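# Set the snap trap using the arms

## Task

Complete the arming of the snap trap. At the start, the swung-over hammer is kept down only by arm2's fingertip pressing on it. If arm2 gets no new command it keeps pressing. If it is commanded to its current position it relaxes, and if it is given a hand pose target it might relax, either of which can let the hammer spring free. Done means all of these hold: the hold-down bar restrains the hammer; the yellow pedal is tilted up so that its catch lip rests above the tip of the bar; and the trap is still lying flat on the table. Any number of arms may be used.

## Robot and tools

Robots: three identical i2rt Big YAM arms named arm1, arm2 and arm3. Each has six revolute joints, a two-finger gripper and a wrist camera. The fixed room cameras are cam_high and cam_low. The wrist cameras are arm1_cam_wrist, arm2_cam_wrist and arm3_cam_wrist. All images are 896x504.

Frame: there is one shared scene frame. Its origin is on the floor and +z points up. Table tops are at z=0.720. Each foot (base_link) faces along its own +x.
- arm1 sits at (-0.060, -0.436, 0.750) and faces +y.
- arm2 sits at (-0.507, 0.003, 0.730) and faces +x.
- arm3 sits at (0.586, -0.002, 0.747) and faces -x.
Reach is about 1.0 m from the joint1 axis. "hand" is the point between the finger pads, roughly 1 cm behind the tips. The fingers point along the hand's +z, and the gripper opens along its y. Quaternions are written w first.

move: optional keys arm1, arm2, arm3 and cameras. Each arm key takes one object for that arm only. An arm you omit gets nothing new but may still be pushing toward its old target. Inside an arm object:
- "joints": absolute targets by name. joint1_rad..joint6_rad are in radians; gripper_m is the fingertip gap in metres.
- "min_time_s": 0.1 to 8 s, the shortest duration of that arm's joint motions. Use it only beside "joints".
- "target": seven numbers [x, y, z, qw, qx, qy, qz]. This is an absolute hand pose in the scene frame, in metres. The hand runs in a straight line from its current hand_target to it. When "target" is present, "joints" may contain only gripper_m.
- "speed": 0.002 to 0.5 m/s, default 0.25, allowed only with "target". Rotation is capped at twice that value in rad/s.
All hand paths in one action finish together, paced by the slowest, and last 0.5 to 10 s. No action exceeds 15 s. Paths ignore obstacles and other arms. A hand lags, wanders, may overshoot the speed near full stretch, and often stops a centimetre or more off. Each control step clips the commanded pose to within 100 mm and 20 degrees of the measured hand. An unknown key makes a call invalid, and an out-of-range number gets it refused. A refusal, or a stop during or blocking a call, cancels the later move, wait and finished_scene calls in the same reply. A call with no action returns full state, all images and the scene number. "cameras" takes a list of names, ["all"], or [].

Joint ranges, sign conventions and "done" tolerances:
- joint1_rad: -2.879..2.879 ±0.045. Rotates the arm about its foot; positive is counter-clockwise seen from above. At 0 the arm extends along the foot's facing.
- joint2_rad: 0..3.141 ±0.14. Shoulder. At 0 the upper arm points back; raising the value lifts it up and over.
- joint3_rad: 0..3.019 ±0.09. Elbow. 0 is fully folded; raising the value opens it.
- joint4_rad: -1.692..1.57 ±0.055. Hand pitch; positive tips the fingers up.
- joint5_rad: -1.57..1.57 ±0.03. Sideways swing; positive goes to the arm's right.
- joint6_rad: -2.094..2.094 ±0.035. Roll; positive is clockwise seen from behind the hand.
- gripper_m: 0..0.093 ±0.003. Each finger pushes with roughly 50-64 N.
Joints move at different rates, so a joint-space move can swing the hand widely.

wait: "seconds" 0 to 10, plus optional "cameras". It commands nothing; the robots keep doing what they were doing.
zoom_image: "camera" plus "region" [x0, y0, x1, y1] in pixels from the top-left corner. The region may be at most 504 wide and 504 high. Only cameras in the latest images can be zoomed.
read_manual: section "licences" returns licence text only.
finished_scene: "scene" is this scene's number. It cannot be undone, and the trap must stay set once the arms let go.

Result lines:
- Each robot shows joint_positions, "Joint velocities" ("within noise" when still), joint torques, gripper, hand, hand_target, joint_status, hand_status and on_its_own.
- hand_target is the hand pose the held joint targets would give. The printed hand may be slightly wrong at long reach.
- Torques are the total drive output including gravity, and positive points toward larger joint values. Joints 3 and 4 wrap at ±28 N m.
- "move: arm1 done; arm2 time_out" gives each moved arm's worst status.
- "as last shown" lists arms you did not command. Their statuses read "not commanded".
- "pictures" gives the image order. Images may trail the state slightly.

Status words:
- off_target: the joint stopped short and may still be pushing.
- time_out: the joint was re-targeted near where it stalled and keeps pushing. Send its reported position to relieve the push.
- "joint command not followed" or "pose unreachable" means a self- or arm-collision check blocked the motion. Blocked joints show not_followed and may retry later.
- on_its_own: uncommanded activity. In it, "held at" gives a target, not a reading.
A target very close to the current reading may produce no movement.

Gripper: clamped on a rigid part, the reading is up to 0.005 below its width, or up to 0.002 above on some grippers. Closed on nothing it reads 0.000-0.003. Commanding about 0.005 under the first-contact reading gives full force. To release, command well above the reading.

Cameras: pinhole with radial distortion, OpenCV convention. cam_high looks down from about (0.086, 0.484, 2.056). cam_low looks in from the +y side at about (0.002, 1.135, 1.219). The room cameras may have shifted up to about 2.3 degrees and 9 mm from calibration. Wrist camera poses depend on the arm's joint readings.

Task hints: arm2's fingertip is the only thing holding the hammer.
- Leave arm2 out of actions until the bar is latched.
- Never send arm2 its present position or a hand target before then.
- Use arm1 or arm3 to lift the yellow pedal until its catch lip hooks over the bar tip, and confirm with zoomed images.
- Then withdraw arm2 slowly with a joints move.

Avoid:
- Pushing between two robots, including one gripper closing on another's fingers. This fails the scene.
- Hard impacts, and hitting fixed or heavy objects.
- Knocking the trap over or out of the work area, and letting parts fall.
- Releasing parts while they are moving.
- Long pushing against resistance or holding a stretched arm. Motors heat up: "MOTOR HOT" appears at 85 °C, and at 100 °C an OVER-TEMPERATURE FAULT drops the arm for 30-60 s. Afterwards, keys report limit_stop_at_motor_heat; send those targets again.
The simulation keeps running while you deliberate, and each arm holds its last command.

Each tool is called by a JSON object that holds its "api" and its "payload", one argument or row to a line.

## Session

{"api": "move", "payload": {

}}

{"api": "zoom_image", "payload": {
  "camera": "cam_low",
  "region": [390, 210, 650, 330]
}}

{"api": "zoom_image", "payload": {
  "camera": "arm1_cam_wrist",
  "region": [180, 60, 450, 212]
}}

Scene clock: 0.00 s.
Joint torques (N m): no reading
Heat: arm1: hottest joint1_rad 29 °C; arm2: hottest joint1_rad 29 °C; arm3: hottest joint3_rad 30 °C.
Joint velocities: within noise
arm1.joint_positions: joint1_rad=-0.381 joint2_rad=+0.535 joint3_rad=+1.338 joint4_rad=-1.297 joint5_rad=+0.076 joint6_rad=-0.399 gripper_m=+0.09396
arm1.joint_status: not commanded
arm1.hand: x=+0.0272 y=-0.2396 z=+1.2893 quat_wxyz=(-0.481, +0.609, -0.606, -0.177) (m; scene frame)
arm1.hand_target: x=+0.0262 y=-0.2425 z=+1.3030 quat_wxyz=(-0.493, +0.602, -0.601, -0.182) (m; scene frame)
arm1.hand_status: not commanded
arm2.joint_positions: joint1_rad=+0.284 joint2_rad=+1.805 joint3_rad=+1.201 joint4_rad=-0.956 joint5_rad=+0.025 joint6_rad=+0.545 gripper_m=+0.09395
arm2.joint_status: not commanded
arm2.hand: x=-0.0310 y=+0.1287 z=+0.7487 quat_wxyz=(-0.011, -0.139, -0.990, +0.010) (m; scene frame)
arm2.hand_target: x=-0.1271 y=+0.1036 z=+0.6203 quat_wxyz=(+0.155, -0.145, -0.976, +0.056) (m; scene frame)
arm2.hand_status: not commanded
arm3.joint_positions: joint1_rad=-0.548 joint2_rad=+0.638 joint3_rad=+1.382 joint4_rad=-1.497 joint5_rad=-0.101 joint6_rad=-0.525 gripper_m=+0.09396
arm3.joint_status: not commanded
arm3.hand: x=+0.3893 y=+0.1123 z=+1.2439 quat_wxyz=(-0.168, +0.920, -0.015, -0.355) (m; scene frame)
arm3.hand_target: x=+0.3903 y=+0.1117 z=+1.2553 quat_wxyz=(-0.175, +0.914, -0.014, -0.366) (m; scene frame)
arm3.hand_status: not commanded
pictures: arm1_cam_wrist, arm2_cam_wrist, arm3_cam_wrist, cam_high, cam_low
camera_calibration:
arm1_cam_wrist: T_world_to_cam=[[0.901806, -0.206329, 0.379703, -0.566415], [-0.0560257, -0.927062, -0.370698, 0.260055], [0.428494, 0.313024, -0.84759, 1.28441], [0, 0, 0, 1]] pos_world=[-0.0249943, -0.277831, 1.40012]
arm2_cam_wrist: T_world_to_cam=[[-0.272329, -0.962057, 0.0168501, 0.101818], [-0.792499, 0.234195, 0.563115, -0.473295], [-0.545695, 0.139999, -0.826207, 0.708609], [0, 0, 0, 1]] pos_world=[0.0393269, 0.109594, 0.850262]
arm3_cam_wrist: T_world_to_cam=[[0.145149, 0.944102, 0.295979, -0.531454], [0.984399, -0.107733, -0.13911, -0.192912], [-0.0994476, 0.311554, -0.94501, 1.30454], [0, 0, 0, 1]] pos_world=[0.396776, 0.0745301, 1.36327]

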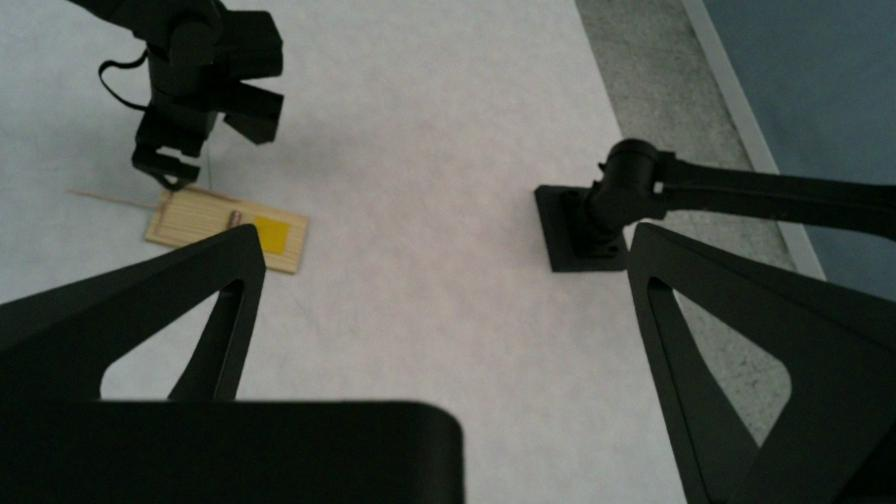

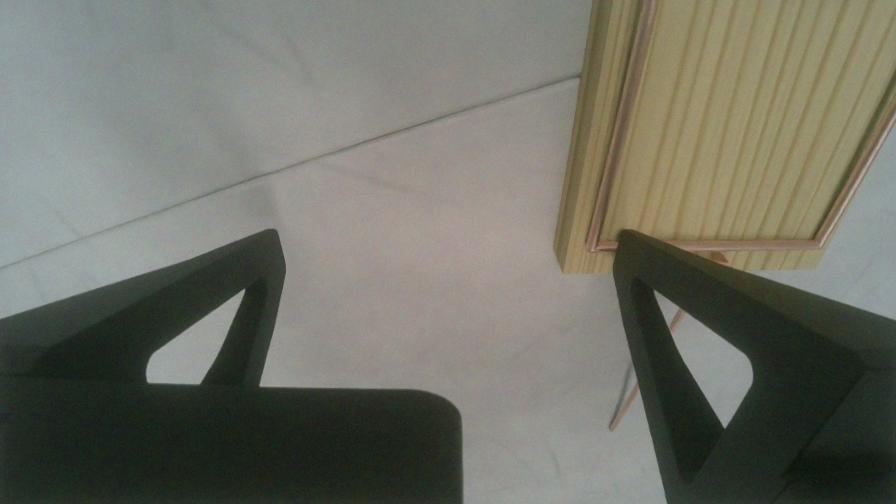

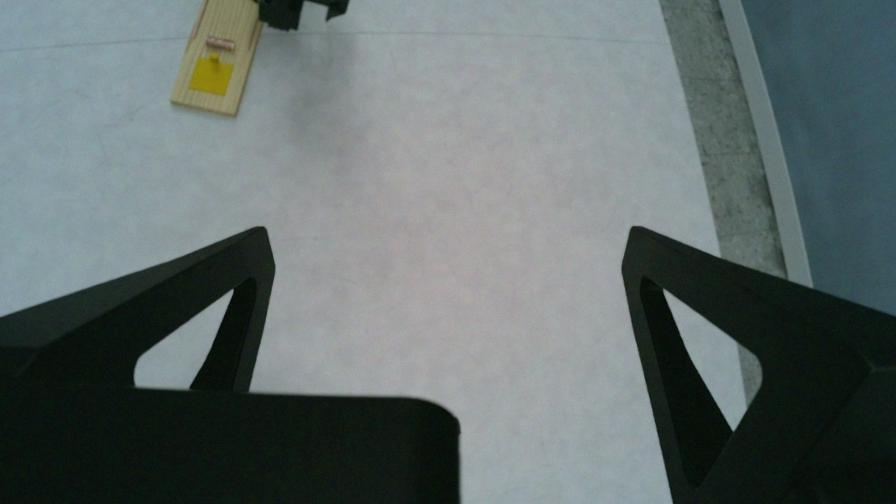

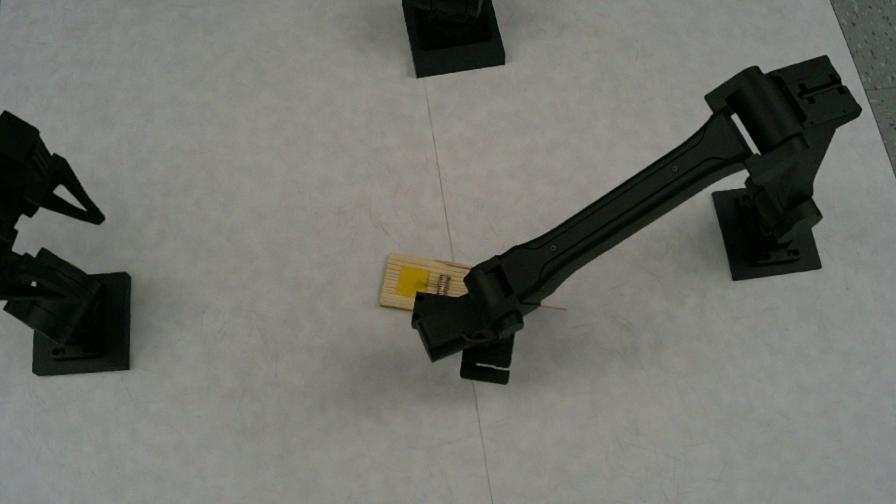

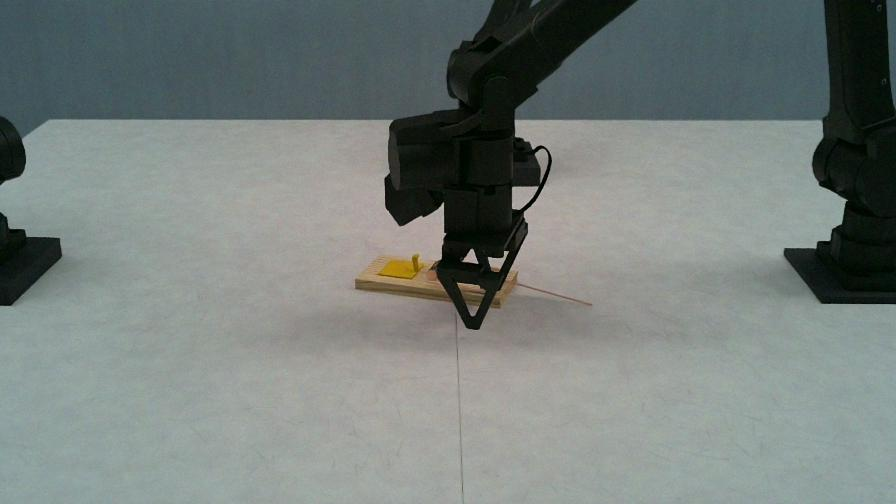

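Scaled by 1.938 from the camera's 896x504 image, which has a finer 1280x720 frame.

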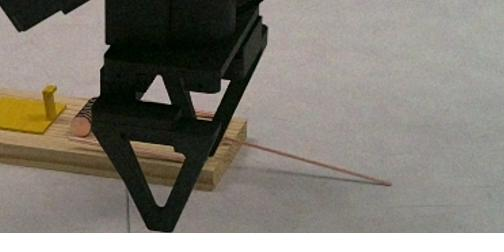

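Scaled by 1.867 from the camera's 896x504 image, which has a finer 1280x720 frame.

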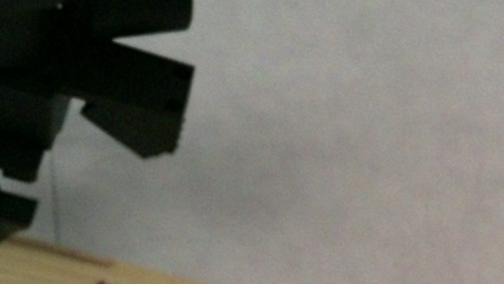

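{"api": "move", "payload": {
  "arm1": {"target":[-0.131,-0.03,0.81,-0.404,0.9065,-0.116,0.052],"speed":0.3,"joints":{"gripper_m":0.017}},
  "arm3": {"target":[0.19,-0.02,0.85,0,0.94,0,-0.342],"speed":0.3,"joints":{"gripper_m":0.0}}
}}

{"api": "move", "payload": {
  "arm1": {"target":[-0.115,0.030,0.768,-0.404,0.9065,-0.116,0.052],"speed":0.15},
  "cameras": ["arm1_cam_wrist"]
}}

Scene clock: 15.63 s.
Joint torques (N m): arm1=[1.55 -4.6 11.14 2.69 0.13 0.01] | arm2=[-1.38 8.06 -2.44 1.2 -1.63 -0.04] | arm3=[1.44 -4.72 7.6 2.13 0 0.09]
Heat: arm1: hottest joint3_rad 34 °C; arm2: hottest joint5_rad 31 °C; arm3: hottest joint3_rad 32 °C.
move: arm1 off_target; arm3 done
Joint velocities: within noise
arm1.joint_positions: joint1_rad=+0.318 joint2_rad=+1.308 joint3_rad=+0.455 joint4_rad=-0.011 joint5_rad=+0.447 joint6_rad=-1.123 gripper_m=+0.01706
arm1.joint_status: all done
arm1.hand: x=-0.1232 y=-0.0441 z=+0.8008 quat_wxyz=(-0.391, +0.910, -0.122, +0.059) (m; scene frame)
arm1.hand_target: x=-0.1309 y=-0.0306 z=+0.8104 quat_wxyz=(-0.404, +0.906, -0.116, +0.052) (m; scene frame)
arm1.hand_status: off_target (0.019 m and 1.8 deg from the pose sent, 0.546 m and 72.4 deg at the start)
arm2: as last shown
arm3.joint_positions: joint1_rad=+0.115 joint2_rad=+1.085 joint3_rad=+0.544 joint4_rad=-0.321 joint5_rad=+0.056 joint6_rad=+0.038 gripper_m=+0.00050
arm3.joint_status: all done
arm3.hand: x=+0.1910 y=-0.0160 z=+0.8551 quat_wxyz=(-0.004, +0.939, +0.000, -0.343) (m; scene frame)
arm3.hand_target: x=+0.1903 y=-0.0200 z=+0.8500 quat_wxyz=(+0.000, +0.940, +0.000, -0.342) (m; scene frame)
arm3.hand_status: done (0.007 m and 0.5 deg from the pose sent, 0.461 m and 19.5 deg at the start)
pictures: none

Scene clock: 16.90 s.
Joint torques (N m): arm1=[-0.32 -6.83 10.77 2.76 0.1 -0.01] | arm2=[-1.44 8.29 -2.73 1.29 -1.66 0] | arm3=[0.97 -4.6 7.68 1.98 0.06 0.11]
Heat: arm1: hottest joint3_rad 34 °C; arm2: hottest joint5_rad 31 °C; arm3: hottest joint3_rad 32 °C.
move: arm1 off_target
Joint velocities: within noise
arm1.joint_positions: joint1_rad=+0.231 joint2_rad=+1.568 joint3_rad=+0.541 joint4_rad=+0.184 joint5_rad=+0.377 joint6_rad=-1.204 gripper_m=+0.01706
arm1.joint_status: not commanded
arm1.hand: x=-0.1139 y=+0.0082 z=+0.7571 quat_wxyz=(-0.387, +0.913, -0.114, +0.056) (m; scene frame)
arm1.hand_target: x=-0.1148 y=+0.0290 z=+0.7687 quat_wxyz=(-0.404, +0.906, -0.116, +0.052) (m; scene frame)
arm1.hand_status: off_target (0.024 m and 2.2 deg from the pose sent, 0.082 m and 1.8 deg at the start)
arm2, arm3: as last shown
pictures: arm1_cam_wrist
camera_calibration:
arm1_cam_wrist: T_world_to_cam=[[0.160169, 0.666197, 0.728374, -0.541662], [0.671297, -0.6145, 0.414426, -0.2295], [0.723675, 0.422577, -0.54564, 0.620412], [0, 0, 0, 1]] pos_world=[-0.208157, -0.0423461, 0.828165]

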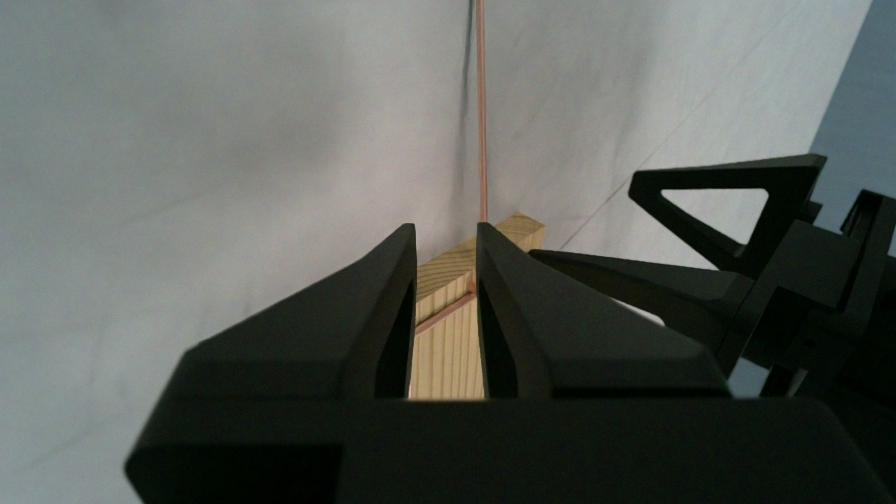

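{"api": "move", "payload": {
  "arm1": {"target":[-0.111,0.076,0.736,-0.404,0.9065,-0.116,0.052],"speed":0.08},
  "cameras": ["arm1_cam_wrist","cam_low"]
}}

{"api": "zoom_image", "payload": {
  "camera": "cam_low",
  "region": [450, 220, 610, 320]
}}

Scene clock: 22.93 s.
Joint torques (N m): arm1=[1.26 -10.05 6.68 2.07 0.27 0.1] | arm2=[-1.2 8.7 -2.66 1.29 -1.63 0.02] | arm3=[0.97 -4.95 7.57 1.94 0.04 0.13]
Heat: arm1: hottest joint3_rad 35 °C; arm2: hottest joint5_rad 32 °C; arm3: hottest joint3_rad 32 °C.
move: arm1 not_followed
Joint velocities: within noise
arm1.joint_positions: joint1_rad=+0.204 joint2_rad=+1.693 joint3_rad=+0.606 joint4_rad=+0.241 joint5_rad=+0.358 joint6_rad=-1.222 gripper_m=+0.01706
arm1.joint_status: not commanded
arm1.hand: x=-0.1114 y=+0.0351 z=+0.7329 quat_wxyz=(-0.382, +0.915, -0.115, +0.057) (m; scene frame)
arm1.hand_target: x=-0.1123 y=+0.0364 z=+0.7386 quat_wxyz=(-0.386, +0.913, -0.115, +0.055) (m; scene frame)
arm1.hand_status: not_followed (0.041 m and 2.8 deg from the pose sent, 0.071 m and 2.2 deg at the start)
arm2.joint_positions: joint1_rad=+0.284 joint2_rad=+1.805 joint3_rad=+1.201 joint4_rad=-0.956 joint5_rad=+0.025 joint6_rad=+0.545 gripper_m=+0.09395
arm2.joint_status: not commanded
arm2.hand: x=-0.0310 y=+0.1287 z=+0.7487 quat_wxyz=(-0.011, -0.139, -0.990, +0.010) (m; scene frame)
arm2.hand_target: x=-0.1271 y=+0.1036 z=+0.6203 quat_wxyz=(+0.155, -0.145, -0.976, +0.056) (m; scene frame)
arm2.hand_status: not commanded
arm3: as last shown
pictures: arm1_cam_wrist, cam_low
pose unreachable (arm1 arm): on one or more control steps of this call this arm could not follow its commanded pose, so it was not sent that pose on those steps. On the call's last step it was still not sent that pose. It may still have moved: this result reports where it is.
cause: moving toward the commanded pose would bring a part of the arm too close to another arm (this arm's fingers and the arm2 arm's wrist (the part past joint 5), at the place that arm is still heading or pushing toward).
camera_calibration:
arm1_cam_wrist: T_world_to_cam=[[0.161894, 0.673497, 0.721244, -0.537102], [0.670633, -0.611257, 0.420257, -0.209166], [0.723907, 0.415653, -0.550628, 0.597844], [0, 0, 0, 1]] pos_world=[-0.205556, -0.0146136, 0.804475]

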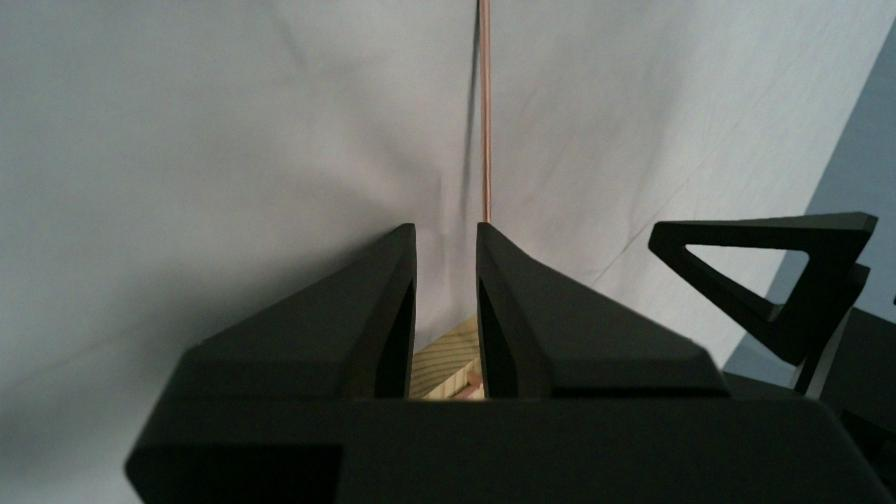

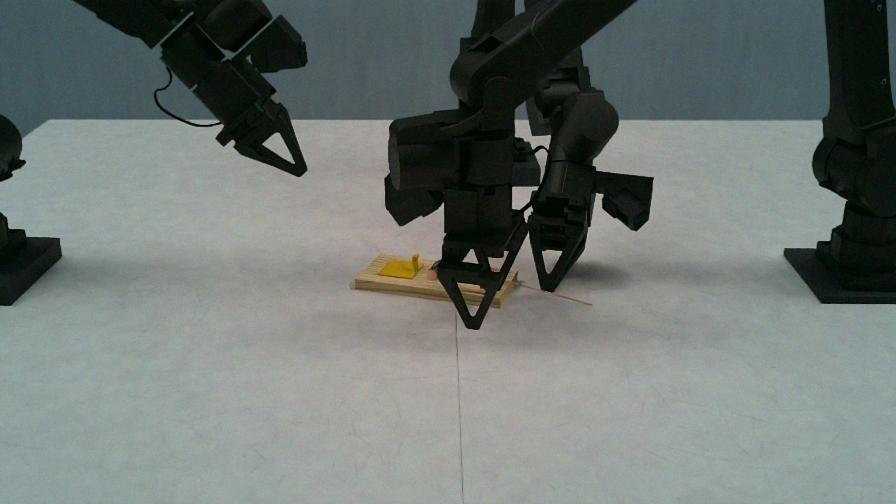

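Scaled by 3.150 from the camera's 896x504 image, which has a finer 1280x720 frame.

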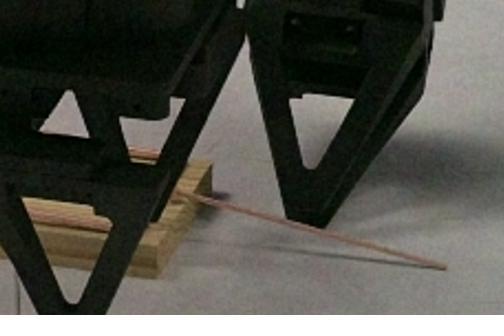

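{"api": "move", "payload": {
  "arm2": {"joints":{"joint2_rad":1.885},"min_time_s":1}
}}

{"api": "move", "payload": {
  "arm1": {"target":[-0.116,0.077,0.739,-0.404,0.9065,-0.116,0.052],"speed":0.08},
  "cameras": ["arm1_cam_wrist","arm2_cam_wrist"]
}}

Scene clock: 43.10 s.
Joint torques (N m): arm1=[1.08 -9.64 6.69 2 0.28 0.14] | arm2=[-1.38 -1.61 -0.95 0.59 -1.31 0.12] | arm3=[1.2 -4.84 7.38 1.88 0.02 0.13]
Heat: arm1: hottest joint3_rad 33 °C; arm2: hottest joint5_rad 32 °C; arm3: hottest joint3_rad 33 °C.
move: arm2 done
Joint velocities: within noise
arm1, arm3: as last shown
arm2.joint_positions: joint1_rad=+0.281 joint2_rad=+1.762 joint3_rad=+1.180 joint4_rad=-0.939 joint5_rad=+0.016 joint6_rad=+0.531 gripper_m=+0.09395
arm2.joint_status: all done
arm2.hand: x=-0.0319 y=+0.1288 z=+0.7624 quat_wxyz=(-0.027, -0.133, -0.991, -0.001) (m; scene frame)
arm2.hand_target: x=-0.0949 y=+0.1120 z=+0.6818 quat_wxyz=(+0.082, -0.146, -0.986, +0.025) (m; scene frame)
arm2.hand_status: not commanded
pictures: none

Scene clock: 44.20 s.
Joint torques (N m): arm1=[-0.26 -8.59 9.99 2.7 0.07 -0.02] | arm2=[-1.44 -2.43 -0.99 0.43 -1.29 0.15] | arm3=[0.44 -4.13 7.61 1.96 0.05 0.11]
Heat: arm1: hottest joint3_rad 33 °C; arm2: hottest joint5_rad 32 °C; arm3: hottest joint3_rad 33 °C.
move: arm1 off_target
Joint velocities: within noise
arm1.joint_positions: joint1_rad=+0.204 joint2_rad=+1.738 joint3_rad=+0.662 joint4_rad=+0.251 joint5_rad=+0.358 joint6_rad=-1.226 gripper_m=+0.01706
arm1.joint_status: not commanded
arm1.hand: x=-0.1170 y=+0.0584 z=+0.7332 quat_wxyz=(-0.391, +0.912, -0.115, +0.054) (m; scene frame)
arm1.hand_target: x=-0.1158 y=+0.0763 z=+0.7395 quat_wxyz=(-0.404, +0.906, -0.116, +0.052) (m; scene frame)
arm1.hand_status: off_target (0.019 m and 1.6 deg from the pose sent, 0.043 m and 2.8 deg at the start)
arm2, arm3: as last shown
pictures: arm1_cam_wrist, arm2_cam_wrist
camera_calibration:
arm1_cam_wrist: T_world_to_cam=[[0.162466, 0.658659, 0.734693, -0.561019], [0.673193, -0.618366, 0.405504, -0.17966], [0.721398, 0.428709, -0.543868, 0.586414], [0, 0, 0, 1]] pos_world=[-0.210946, 0.00702305, 0.803962]
arm2_cam_wrist: T_world_to_cam=[[-0.261006, -0.965281, -0.0103931, 0.12285], [-0.814425, 0.21441, 0.539203, -0.461687], [-0.518254, 0.1492, -0.842111, 0.731242], [0, 0, 0, 1]] pos_world=[0.0350248, 0.108474, 0.866008]

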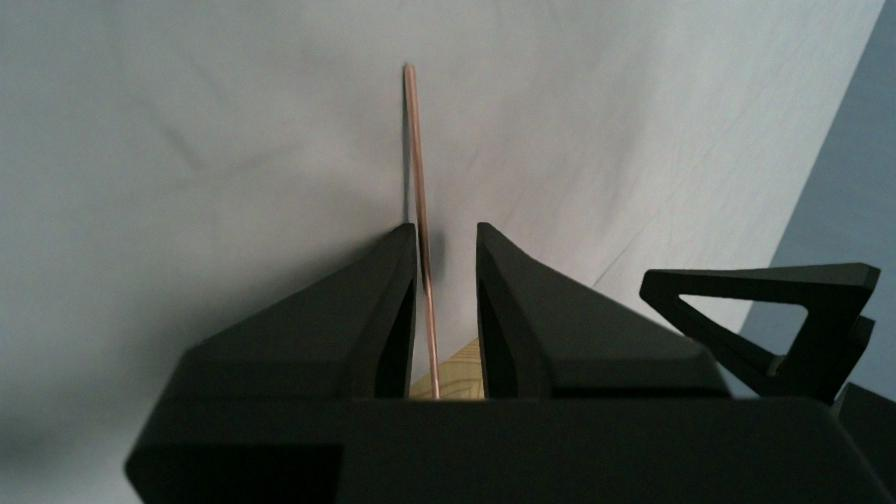

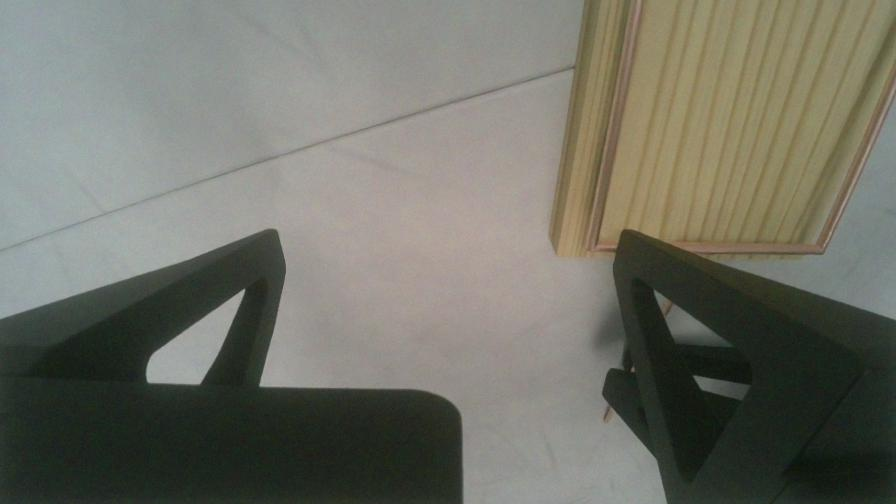

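{"api": "move", "payload": {
  "arm1": {"joints":{"gripper_m":0.002}}
}}

{"api": "move", "payload": {
  "arm1": {"target":[-0.111,0.046,0.766,-0.404,0.845,-0.346,-0.0545],"speed":0.07}
}}

{"api": "move", "payload": {
  "arm1": {"target":[-0.100,0.024,0.776,-0.39,0.787,-0.451,-0.108],"speed":0.07},
  "cameras": ["arm1_cam_wrist","arm2_cam_wrist","cam_low"]
}}

{"api": "zoom_image", "payload": {
  "camera": "cam_low",
  "region": [350, 210, 610, 320]
}}

Scene clock: 49.77 s.
Joint torques (N m): arm1=[0.09 -9.05 9.85 2.61 0.06 0.05] | arm2=[-0.62 -1.9 -0.87 0.31 -1.28 0.12] | arm3=[0.85 -4.95 7.72 1.88 -0.01 0.11]
Heat: arm1: hottest joint3_rad 34 °C; arm2: hottest joint5_rad 32 °C; arm3: hottest joint3_rad 33 °C.
move: arm1 done
Joint velocities: arm1=[0.015 -0.015 0.002 -0.007 -0.022 -0.037 -0.005] | arm2=[within noise] | arm3=[within noise]
arm1.joint_positions: joint1_rad=+0.204 joint2_rad=+1.743 joint3_rad=+0.662 joint4_rad=+0.251 joint5_rad=+0.358 joint6_rad=-1.228 gripper_m=+0.00244
arm1.joint_status: all done
arm1.hand: x=-0.1169 y=+0.0577 z=+0.7306 quat_wxyz=(-0.389, +0.913, -0.113, +0.055) (m; scene frame)
arm1.hand_target: x=-0.1158 y=+0.0763 z=+0.7395 quat_wxyz=(-0.404, +0.906, -0.116, +0.052) (m; scene frame)
arm1.hand_status: not commanded
arm2, arm3: as last shown
arm2.hand_target: x=-0.0949 y=+0.1120 z=+0.6818 quat_wxyz=(+0.082, -0.146, -0.986, +0.026) (m; scene frame)
pictures: none

Scene clock: 54.30 s.
Joint torques (N m): arm1=[0.56 -10.4 6 1.51 0.28 0.38] | arm2=[-0.73 -2.73 -0.69 0.59 -1.32 0.21] | arm3=[0.85 -4.6 7.61 2.09 0.02 0.12]
Heat: arm1: hottest joint3_rad 33 °C; arm2: hottest joint5_rad 32 °C; arm3: hottest joint3_rad 33 °C.
move: arm1 done
Joint velocities: within noise
arm1.joint_positions: joint1_rad=+0.199 joint2_rad=+1.639 joint3_rad=+0.638 joint4_rad=+0.227 joint5_rad=+0.358 joint6_rad=-0.736 gripper_m=+0.00234
arm1.joint_status: not commanded
arm1.hand: x=-0.1134 y=+0.0552 z=+0.7666 quat_wxyz=(-0.411, +0.846, -0.336, -0.054) (m; scene frame)
arm1.hand_target: x=-0.1109 y=+0.0461 z=+0.7657 quat_wxyz=(-0.404, +0.845, -0.346, -0.054) (m; scene frame)
arm1.hand_status: done (0.010 m and 1.4 deg from the pose sent, 0.038 m and 30.7 deg at the start)
arm2.joint_positions: joint1_rad=+0.278 joint2_rad=+1.762 joint3_rad=+1.177 joint4_rad=-0.939 joint5_rad=+0.016 joint6_rad=+0.531 gripper_m=+0.09395
arm2.joint_status: not commanded
arm2.hand: x=-0.0329 y=+0.1269 z=+0.7614 quat_wxyz=(-0.025, -0.134, -0.991, -0.001) (m; scene frame)
arm2.hand_target: x=-0.0950 y=+0.1121 z=+0.6818 quat_wxyz=(+0.082, -0.145, -0.986, +0.026) (m; scene frame)
arm2.hand_status: not commanded
arm3: as last shown
pictures: none

Scene clock: 56.90 s.
Joint torques (N m): arm1=[0.62 -9.41 5.46 1.28 0 0.32] | arm2=[-0.56 -2.67 -0.1 0.46 -1.3 0.12] | arm3=[1.03 -4.54 7.43 2.02 0.04 0.11]
Heat: arm1: hottest joint3_rad 33 °C; arm2: hottest joint5_rad 32 °C; arm3: hottest joint3_rad 33 °C.
move: arm1 off_target
Joint velocities: within noise
arm1.joint_positions: joint1_rad=+0.182 joint2_rad=+1.556 joint3_rad=+0.585 joint4_rad=+0.220 joint5_rad=+0.349 joint6_rad=-0.483 gripper_m=+0.00201
arm1.joint_status: not commanded
arm1.hand: x=-0.1030 y=+0.0387 z=+0.7831 quat_wxyz=(-0.407, +0.790, -0.445, -0.113) (m; scene frame)
arm1.hand_target: x=-0.1000 y=+0.0242 z=+0.7758 quat_wxyz=(-0.393, +0.792, -0.454, -0.108) (m; scene frame)
arm1.hand_status: off_target (0.017 m and 2.1 deg from the pose sent, 0.035 m and 16.3 deg at the start)
arm2.joint_positions: joint1_rad=+0.276 joint2_rad=+1.762 joint3_rad=+1.168 joint4_rad=-0.939 joint5_rad=+0.016 joint6_rad=+0.531 gripper_m=+0.09395
arm2.joint_status: not commanded
arm2.hand: x=-0.0369 y=+0.1249 z=+0.7583 quat_wxyz=(-0.021, -0.135, -0.991, +0.001) (m; scene frame)
arm2.hand_target: x=-0.0950 y=+0.1120 z=+0.6818 quat_wxyz=(+0.082, -0.145, -0.986, +0.026) (m; scene frame)
arm2.hand_status: not commanded
arm3: as last shown
pictures: arm1_cam_wrist, arm2_cam_wrist, cam_low
camera_calibration:
arm1_cam_wrist: T_world_to_cam=[[0.790453, 0.26354, 0.552929, -0.364648], [0.356364, -0.93207, -0.0651999, 0.126501], [0.498185, 0.248581, -0.830674, 0.820443], [0, 0, 0, 1]] pos_world=[-0.165576, 0.010061, 0.891393]
arm2_cam_wrist: T_world_to_cam=[[-0.26562, -0.964069, -0.00402205, 0.112677], [-0.806801, 0.220002, 0.548335, -0.470022], [-0.527748, 0.148894, -0.836249, 0.721008], [0, 0, 0, 1]] pos_world=[0.031225, 0.104681, 0.861125]

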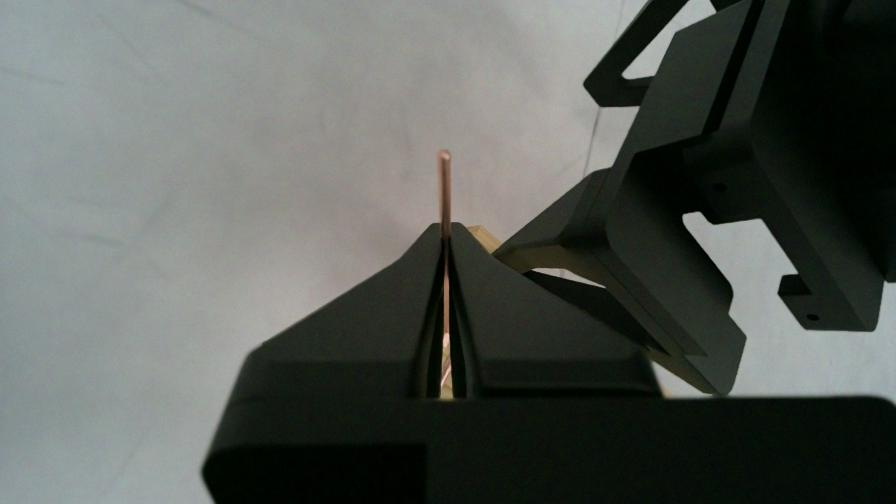

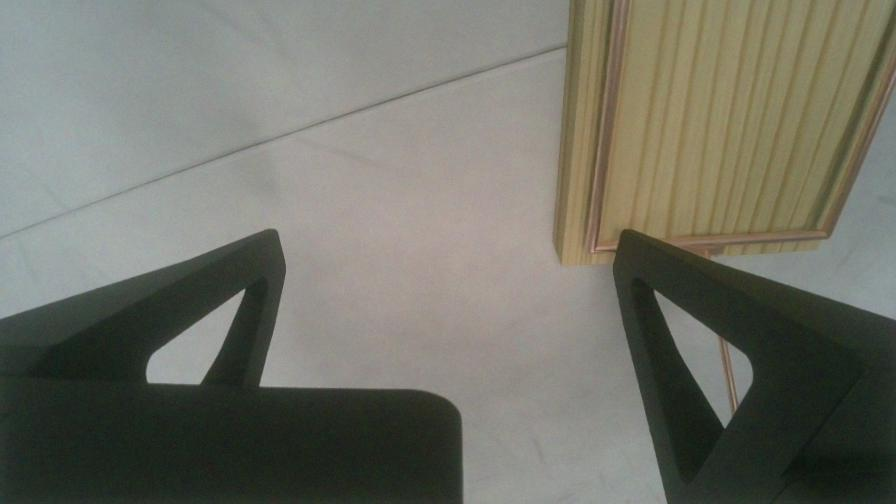

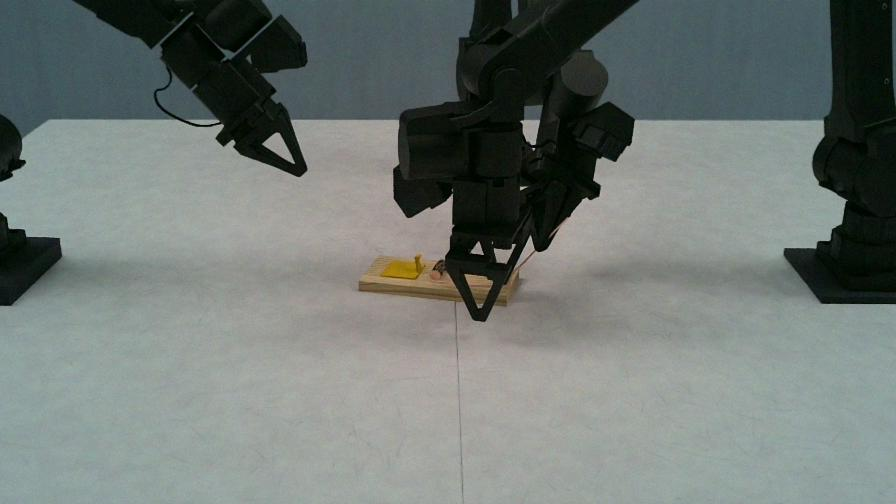

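Scaled by 1.938 from the camera's 896x504 image, which has a finer 1280x720 frame.

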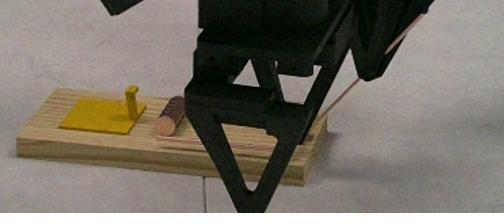

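{"api": "move", "payload": {
  "arm1": {"target":[-0.080,0.026,0.801,-0.375,0.727,-0.553,-0.157],"speed":0.08,"joints":{"gripper_m":0.003}}
}}

{"api": "move", "payload": {
  "arm1": {"target":[-0.054,0.019,0.802,-0.322,0.559,-0.723,-0.249],"speed":0.08},
  "cameras": ["arm1_cam_wrist"]
}}

{"api": "move", "payload": {
  "arm1": {"target":[-0.026,0.013,0.795,-0.247,0.353,-0.842,-0.323],"speed":0.08},
  "cameras": ["arm1_cam_wrist","arm2_cam_wrist","cam_low"]
}}

Scene clock: 68.87 s.
Joint torques (N m): arm1=[-0.09 -9.82 7.47 1.61 0.46 0.15] | arm2=[-0.79 -1.26 0.02 0.55 -1.3 0.12] | arm3=[0.79 -4.54 7.65 1.98 0.01 0.17]
Heat: arm1: hottest joint3_rad 33 °C; arm2: hottest joint5_rad 32 °C; arm3: hottest joint3_rad 34 °C.
move: arm1 off_target
Joint velocities: within noise
arm1.joint_positions: joint1_rad=+0.135 joint2_rad=+1.491 joint3_rad=+0.582 joint4_rad=+0.127 joint5_rad=+0.299 joint6_rad=-0.249 gripper_m=+0.00315
arm1.joint_status: all done
arm1.hand: x=-0.0871 y=+0.0302 z=+0.7929 quat_wxyz=(-0.371, +0.734, -0.546, -0.158) (m; scene frame)
arm1.hand_target: x=-0.0801 y=+0.0261 z=+0.8006 quat_wxyz=(-0.375, +0.727, -0.553, -0.157) (m; scene frame)
arm1.hand_status: off_target (0.012 m and 1.2 deg from the pose sent, 0.032 m and 15.7 deg at the start)
arm2.joint_positions: joint1_rad=+0.273 joint2_rad=+1.762 joint3_rad=+1.163 joint4_rad=-0.939 joint5_rad=+0.016 joint6_rad=+0.531 gripper_m=+0.09395
arm2.joint_status: not commanded
arm2.hand: x=-0.0388 y=+0.1228 z=+0.7567 quat_wxyz=(-0.019, -0.137, -0.990, +0.002) (m; scene frame)
arm2.hand_target: x=-0.0949 y=+0.1122 z=+0.6818 quat_wxyz=(+0.082, -0.145, -0.986, +0.025) (m; scene frame)
arm2.hand_status: not commanded
arm3.joint_positions: joint1_rad=+0.115 joint2_rad=+1.085 joint3_rad=+0.544 joint4_rad=-0.321 joint5_rad=+0.056 joint6_rad=+0.038 gripper_m=+0.00050
arm3.joint_status: not commanded
arm3.hand: x=+0.1910 y=-0.0160 z=+0.8551 quat_wxyz=(-0.004, +0.939, +0.000, -0.343) (m; scene frame)
arm3.hand_target: x=+0.1903 y=-0.0200 z=+0.8500 quat_wxyz=(+0.000, +0.940, +0.000, -0.342) (m; scene frame)
arm3.hand_status: not commanded
pictures: none

Scene clock: 72.87 s.
Joint torques (N m): arm1=[-0.56 -9.05 6.79 2.11 0.55 0.1] | arm2=[-0.56 -1.32 0.18 0.51 -1.29 0.12] | arm3=[0.85 -4.37 7.53 2.02 0.06 0.11]
Heat: arm1: hottest joint3_rad 33 °C; arm2: hottest joint5_rad 32 °C; arm3: hottest joint3_rad 34 °C.
move: arm1 off_target
Joint velocities: arm1=[-0.015 -0.005 -0.012 0.002 -0.037 0.007 0.008] | arm2=[within noise] | arm3=[within noise]
arm1.joint_positions: joint1_rad=+0.068 joint2_rad=+1.460 joint3_rad=+0.563 joint4_rad=+0.130 joint5_rad=+0.244 joint6_rad=+0.223 gripper_m=+0.00304
arm1.joint_status: not commanded
arm1.hand: x=-0.0645 y=+0.0261 z=+0.7976 quat_wxyz=(-0.316, +0.570, -0.716, -0.251) (m; scene frame)
arm1.hand_target: x=-0.0543 y=+0.0193 z=+0.8017 quat_wxyz=(-0.322, +0.559, -0.723, -0.249) (m; scene frame)
arm1.hand_status: off_target (0.013 m and 1.6 deg from the pose sent, 0.036 m and 31.0 deg at the start)
arm2, arm3: as last shown
pictures: arm1_cam_wrist
camera_calibration:
arm1_cam_wrist: T_world_to_cam=[[0.972247, -0.233674, 0.0114613, 0.0567709], [-0.226523, -0.95248, -0.203639, 0.175317], [0.0585019, 0.195392, -0.978979, 0.907795], [0, 0, 0, 1]] pos_world=[-0.0685899, 0.00287633, 0.923763]

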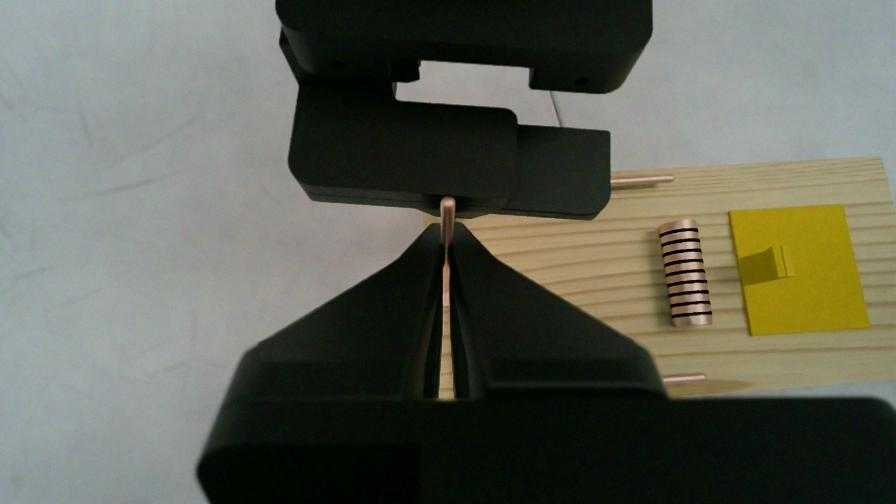

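Scene clock: 76.87 s.
Joint torques (N m): arm1=[-1.32 -8.64 6.61 2.37 0.86 0.17] | arm2=[-0.97 -2.02 0.21 0.43 -1.36 0.09] | arm3=[0.85 -4.42 7.5 2.07 0.04 0.12]
Heat: arm1: hottest joint3_rad 33 °C; arm2: hottest joint5_rad 32 °C; arm3: hottest joint3_rad 34 °C.
move: arm1 off_target
Joint velocities: arm1=[-0.005 -0.005 0.017 -0.012 0.022 -0.007 -0.004] | arm2=[within noise] | arm3=[within noise]
arm1.joint_positions: joint1_rad=-0.007 joint2_rad=+1.456 joint3_rad=+0.536 joint4_rad=+0.168 joint5_rad=+0.177 joint6_rad=+0.679 gripper_m=+0.00307
arm1.joint_status: not commanded
arm1.hand: x=-0.0414 y=+0.0210 z=+0.7932 quat_wxyz=(-0.238, +0.373, -0.835, -0.327) (m; scene frame)
arm1.hand_target: x=-0.0264 y=+0.0132 z=+0.7946 quat_wxyz=(-0.247, +0.353, -0.842, -0.323) (m; scene frame)
arm1.hand_status: off_target (0.017 m and 2.7 deg from the pose sent, 0.041 m and 31.0 deg at the start)
arm2.joint_positions: joint1_rad=+0.271 joint2_rad=+1.762 joint3_rad=+1.163 joint4_rad=-0.940 joint5_rad=+0.018 joint6_rad=+0.531 gripper_m=+0.09395
arm2.joint_status: not commanded
arm2.hand: x=-0.0385 y=+0.1216 z=+0.7567 quat_wxyz=(-0.019, -0.138, -0.990, +0.003) (m; scene frame)
arm2.hand_target: x=-0.0949 y=+0.1120 z=+0.6818 quat_wxyz=(+0.082, -0.145, -0.986, +0.025) (m; scene frame)
arm2.hand_status: not commanded
arm3: as last shown
pictures: arm1_cam_wrist, arm2_cam_wrist, cam_low
camera_calibration:
arm1_cam_wrist: T_world_to_cam=[[0.777585, -0.517143, -0.357665, 0.323864], [-0.588287, -0.799172, -0.123459, 0.0929772], [-0.22199, 0.30641, -0.925653, 0.846937], [0, 0, 0, 1]] pos_world=[-0.00912252, -0.0177216, 0.911284]
arm2_cam_wrist: T_world_to_cam=[[-0.270424, -0.962741, 0.000682124, 0.105143], [-0.803195, 0.226, 0.551182, -0.472447], [-0.530799, 0.148505, -0.834385, 0.717894], [0, 0, 0, 1]] pos_world=[0.0300234, 0.101388, 0.859333]

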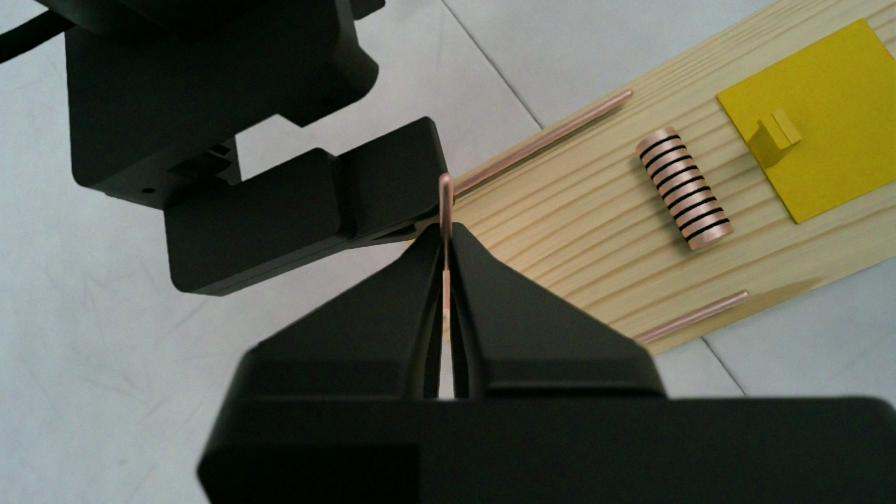

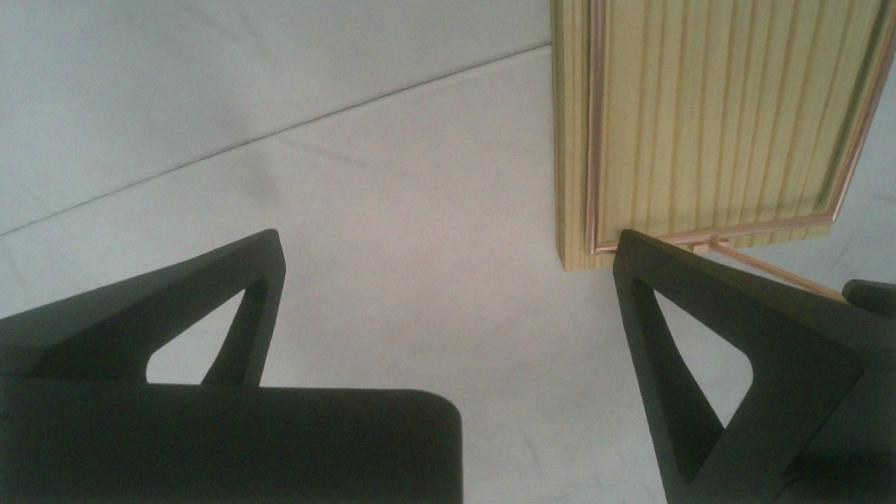

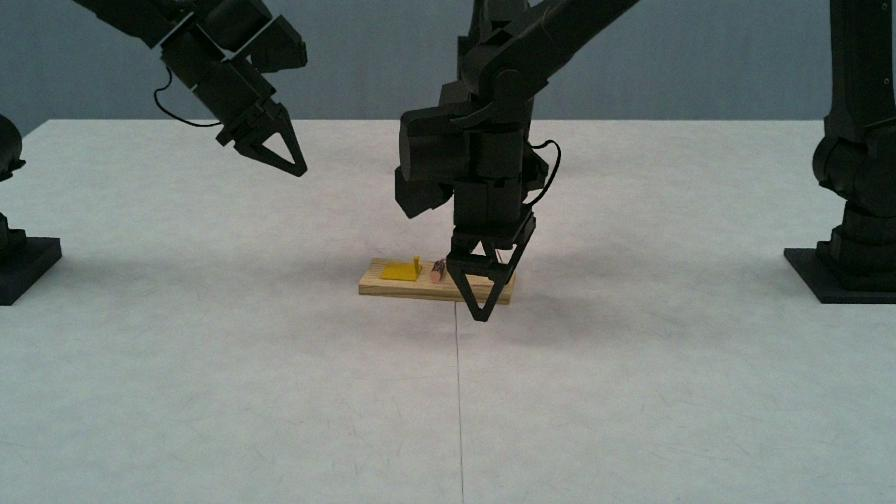

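{"api": "move", "payload": {
  "arm1": {"target":[-0.006,0.008,0.774,-0.171,0.162,-0.899,-0.370],"speed":0.08}
}}

{"api": "move", "payload": {
  "arm1": {"target":[0.007,0.005,0.752,-0.171,0.162,-0.899,-0.370],"speed":0.06},
  "cameras": ["arm1_cam_wrist"]
}}

Scene clock: 84.93 s.
Joint torques (N m): arm1=[-1.85 -7.06 6.49 2.63 0.81 0.2] | arm2=[-0.5 -2.55 0.01 0.35 -1.46 0.13] | arm3=[1.14 -4.19 7.61 2.02 0.05 0.13]
Heat: arm1: hottest joint3_rad 33 °C; arm2: hottest joint5_rad 32 °C; arm3: hottest joint3_rad 34 °C.
move: arm1 off_target
Joint velocities: within noise
arm1.joint_positions: joint1_rad=-0.066 joint2_rad=+1.490 joint3_rad=+0.501 joint4_rad=+0.261 joint5_rad=+0.131 joint6_rad=+1.064 gripper_m=+0.00331
arm1.joint_status: not commanded
arm1.hand: x=-0.0224 y=+0.0153 z=+0.7804 quat_wxyz=(-0.165, +0.187, -0.892, -0.378) (m; scene frame)
arm1.hand_target: x=-0.0065 y=+0.0077 z=+0.7741 quat_wxyz=(-0.171, +0.162, -0.899, -0.370) (m; scene frame)
arm1.hand_status: off_target (0.019 m and 3.2 deg from the pose sent, 0.042 m and 26.9 deg at the start)
arm2.joint_positions: joint1_rad=+0.268 joint2_rad=+1.762 joint3_rad=+1.163 joint4_rad=-0.940 joint5_rad=+0.021 joint6_rad=+0.530 gripper_m=+0.09395
arm2.joint_status: not commanded
arm2.hand: x=-0.0380 y=+0.1196 z=+0.7567 quat_wxyz=(-0.019, -0.139, -0.990, +0.005) (m; scene frame)
arm2.hand_target: x=-0.0949 y=+0.1120 z=+0.6818 quat_wxyz=(+0.082, -0.146, -0.986, +0.026) (m; scene frame)
arm2.hand_status: not commanded
arm3: as last shown
pictures: none

Scene clock: 86.03 s.
Joint torques (N m): arm1=[-2.26 -5.42 6.01 2.17 0.98 -0.12] | arm2=[-1.26 -2.2 0.55 0.47 -1.51 0.15] | arm3=[0.38 -4.37 7.45 2.14 0.01 0.12]
Heat: arm1: hottest joint3_rad 33 °C; arm2: hottest joint5_rad 32 °C; arm3: hottest joint3_rad 34 °C.
move: arm1 off_target
Joint velocities: within noise
arm1.joint_positions: joint1_rad=-0.101 joint2_rad=+1.539 joint3_rad=+0.481 joint4_rad=+0.367 joint5_rad=+0.096 joint6_rad=+1.072 gripper_m=+0.00333
arm1.joint_status: not commanded
arm1.hand: x=-0.0126 y=+0.0170 z=+0.7707 quat_wxyz=(-0.159, +0.173, -0.888, -0.396) (m; scene frame)
arm1.hand_target: x=+0.0059 y=+0.0040 z=+0.7529 quat_wxyz=(-0.170, +0.162, -0.899, -0.370) (m; scene frame)
arm1.hand_status: off_target (0.030 m and 3.8 deg from the pose sent, 0.042 m and 3.2 deg at the start)
arm2.joint_positions: joint1_rad=+0.267 joint2_rad=+1.763 joint3_rad=+1.161 joint4_rad=-0.940 joint5_rad=+0.021 joint6_rad=+0.530 gripper_m=+0.09395
arm2.joint_status: not commanded
arm2.hand: x=-0.0389 y=+0.1191 z=+0.7556 quat_wxyz=(-0.018, -0.139, -0.990, +0.005) (m; scene frame)
arm2.hand_target: x=-0.0949 y=+0.1120 z=+0.6818 quat_wxyz=(+0.082, -0.146, -0.986, +0.025) (m; scene frame)
arm2.hand_status: not commanded
arm3: as last shown
pictures: arm1_cam_wrist
camera_calibration:
arm1_cam_wrist: T_world_to_cam=[[0.433237, -0.635887, -0.638713, 0.505604], [-0.808584, -0.587266, 0.0362076, -0.0254107], [-0.398118, 0.500767, -0.768593, 0.707133], [0, 0, 0, 1]] pos_world=[0.0419298, -0.0475248, 0.867353]

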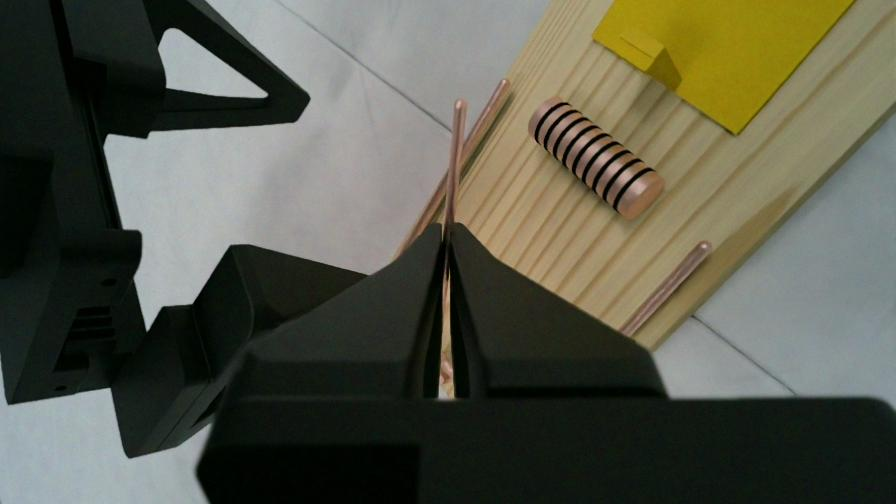

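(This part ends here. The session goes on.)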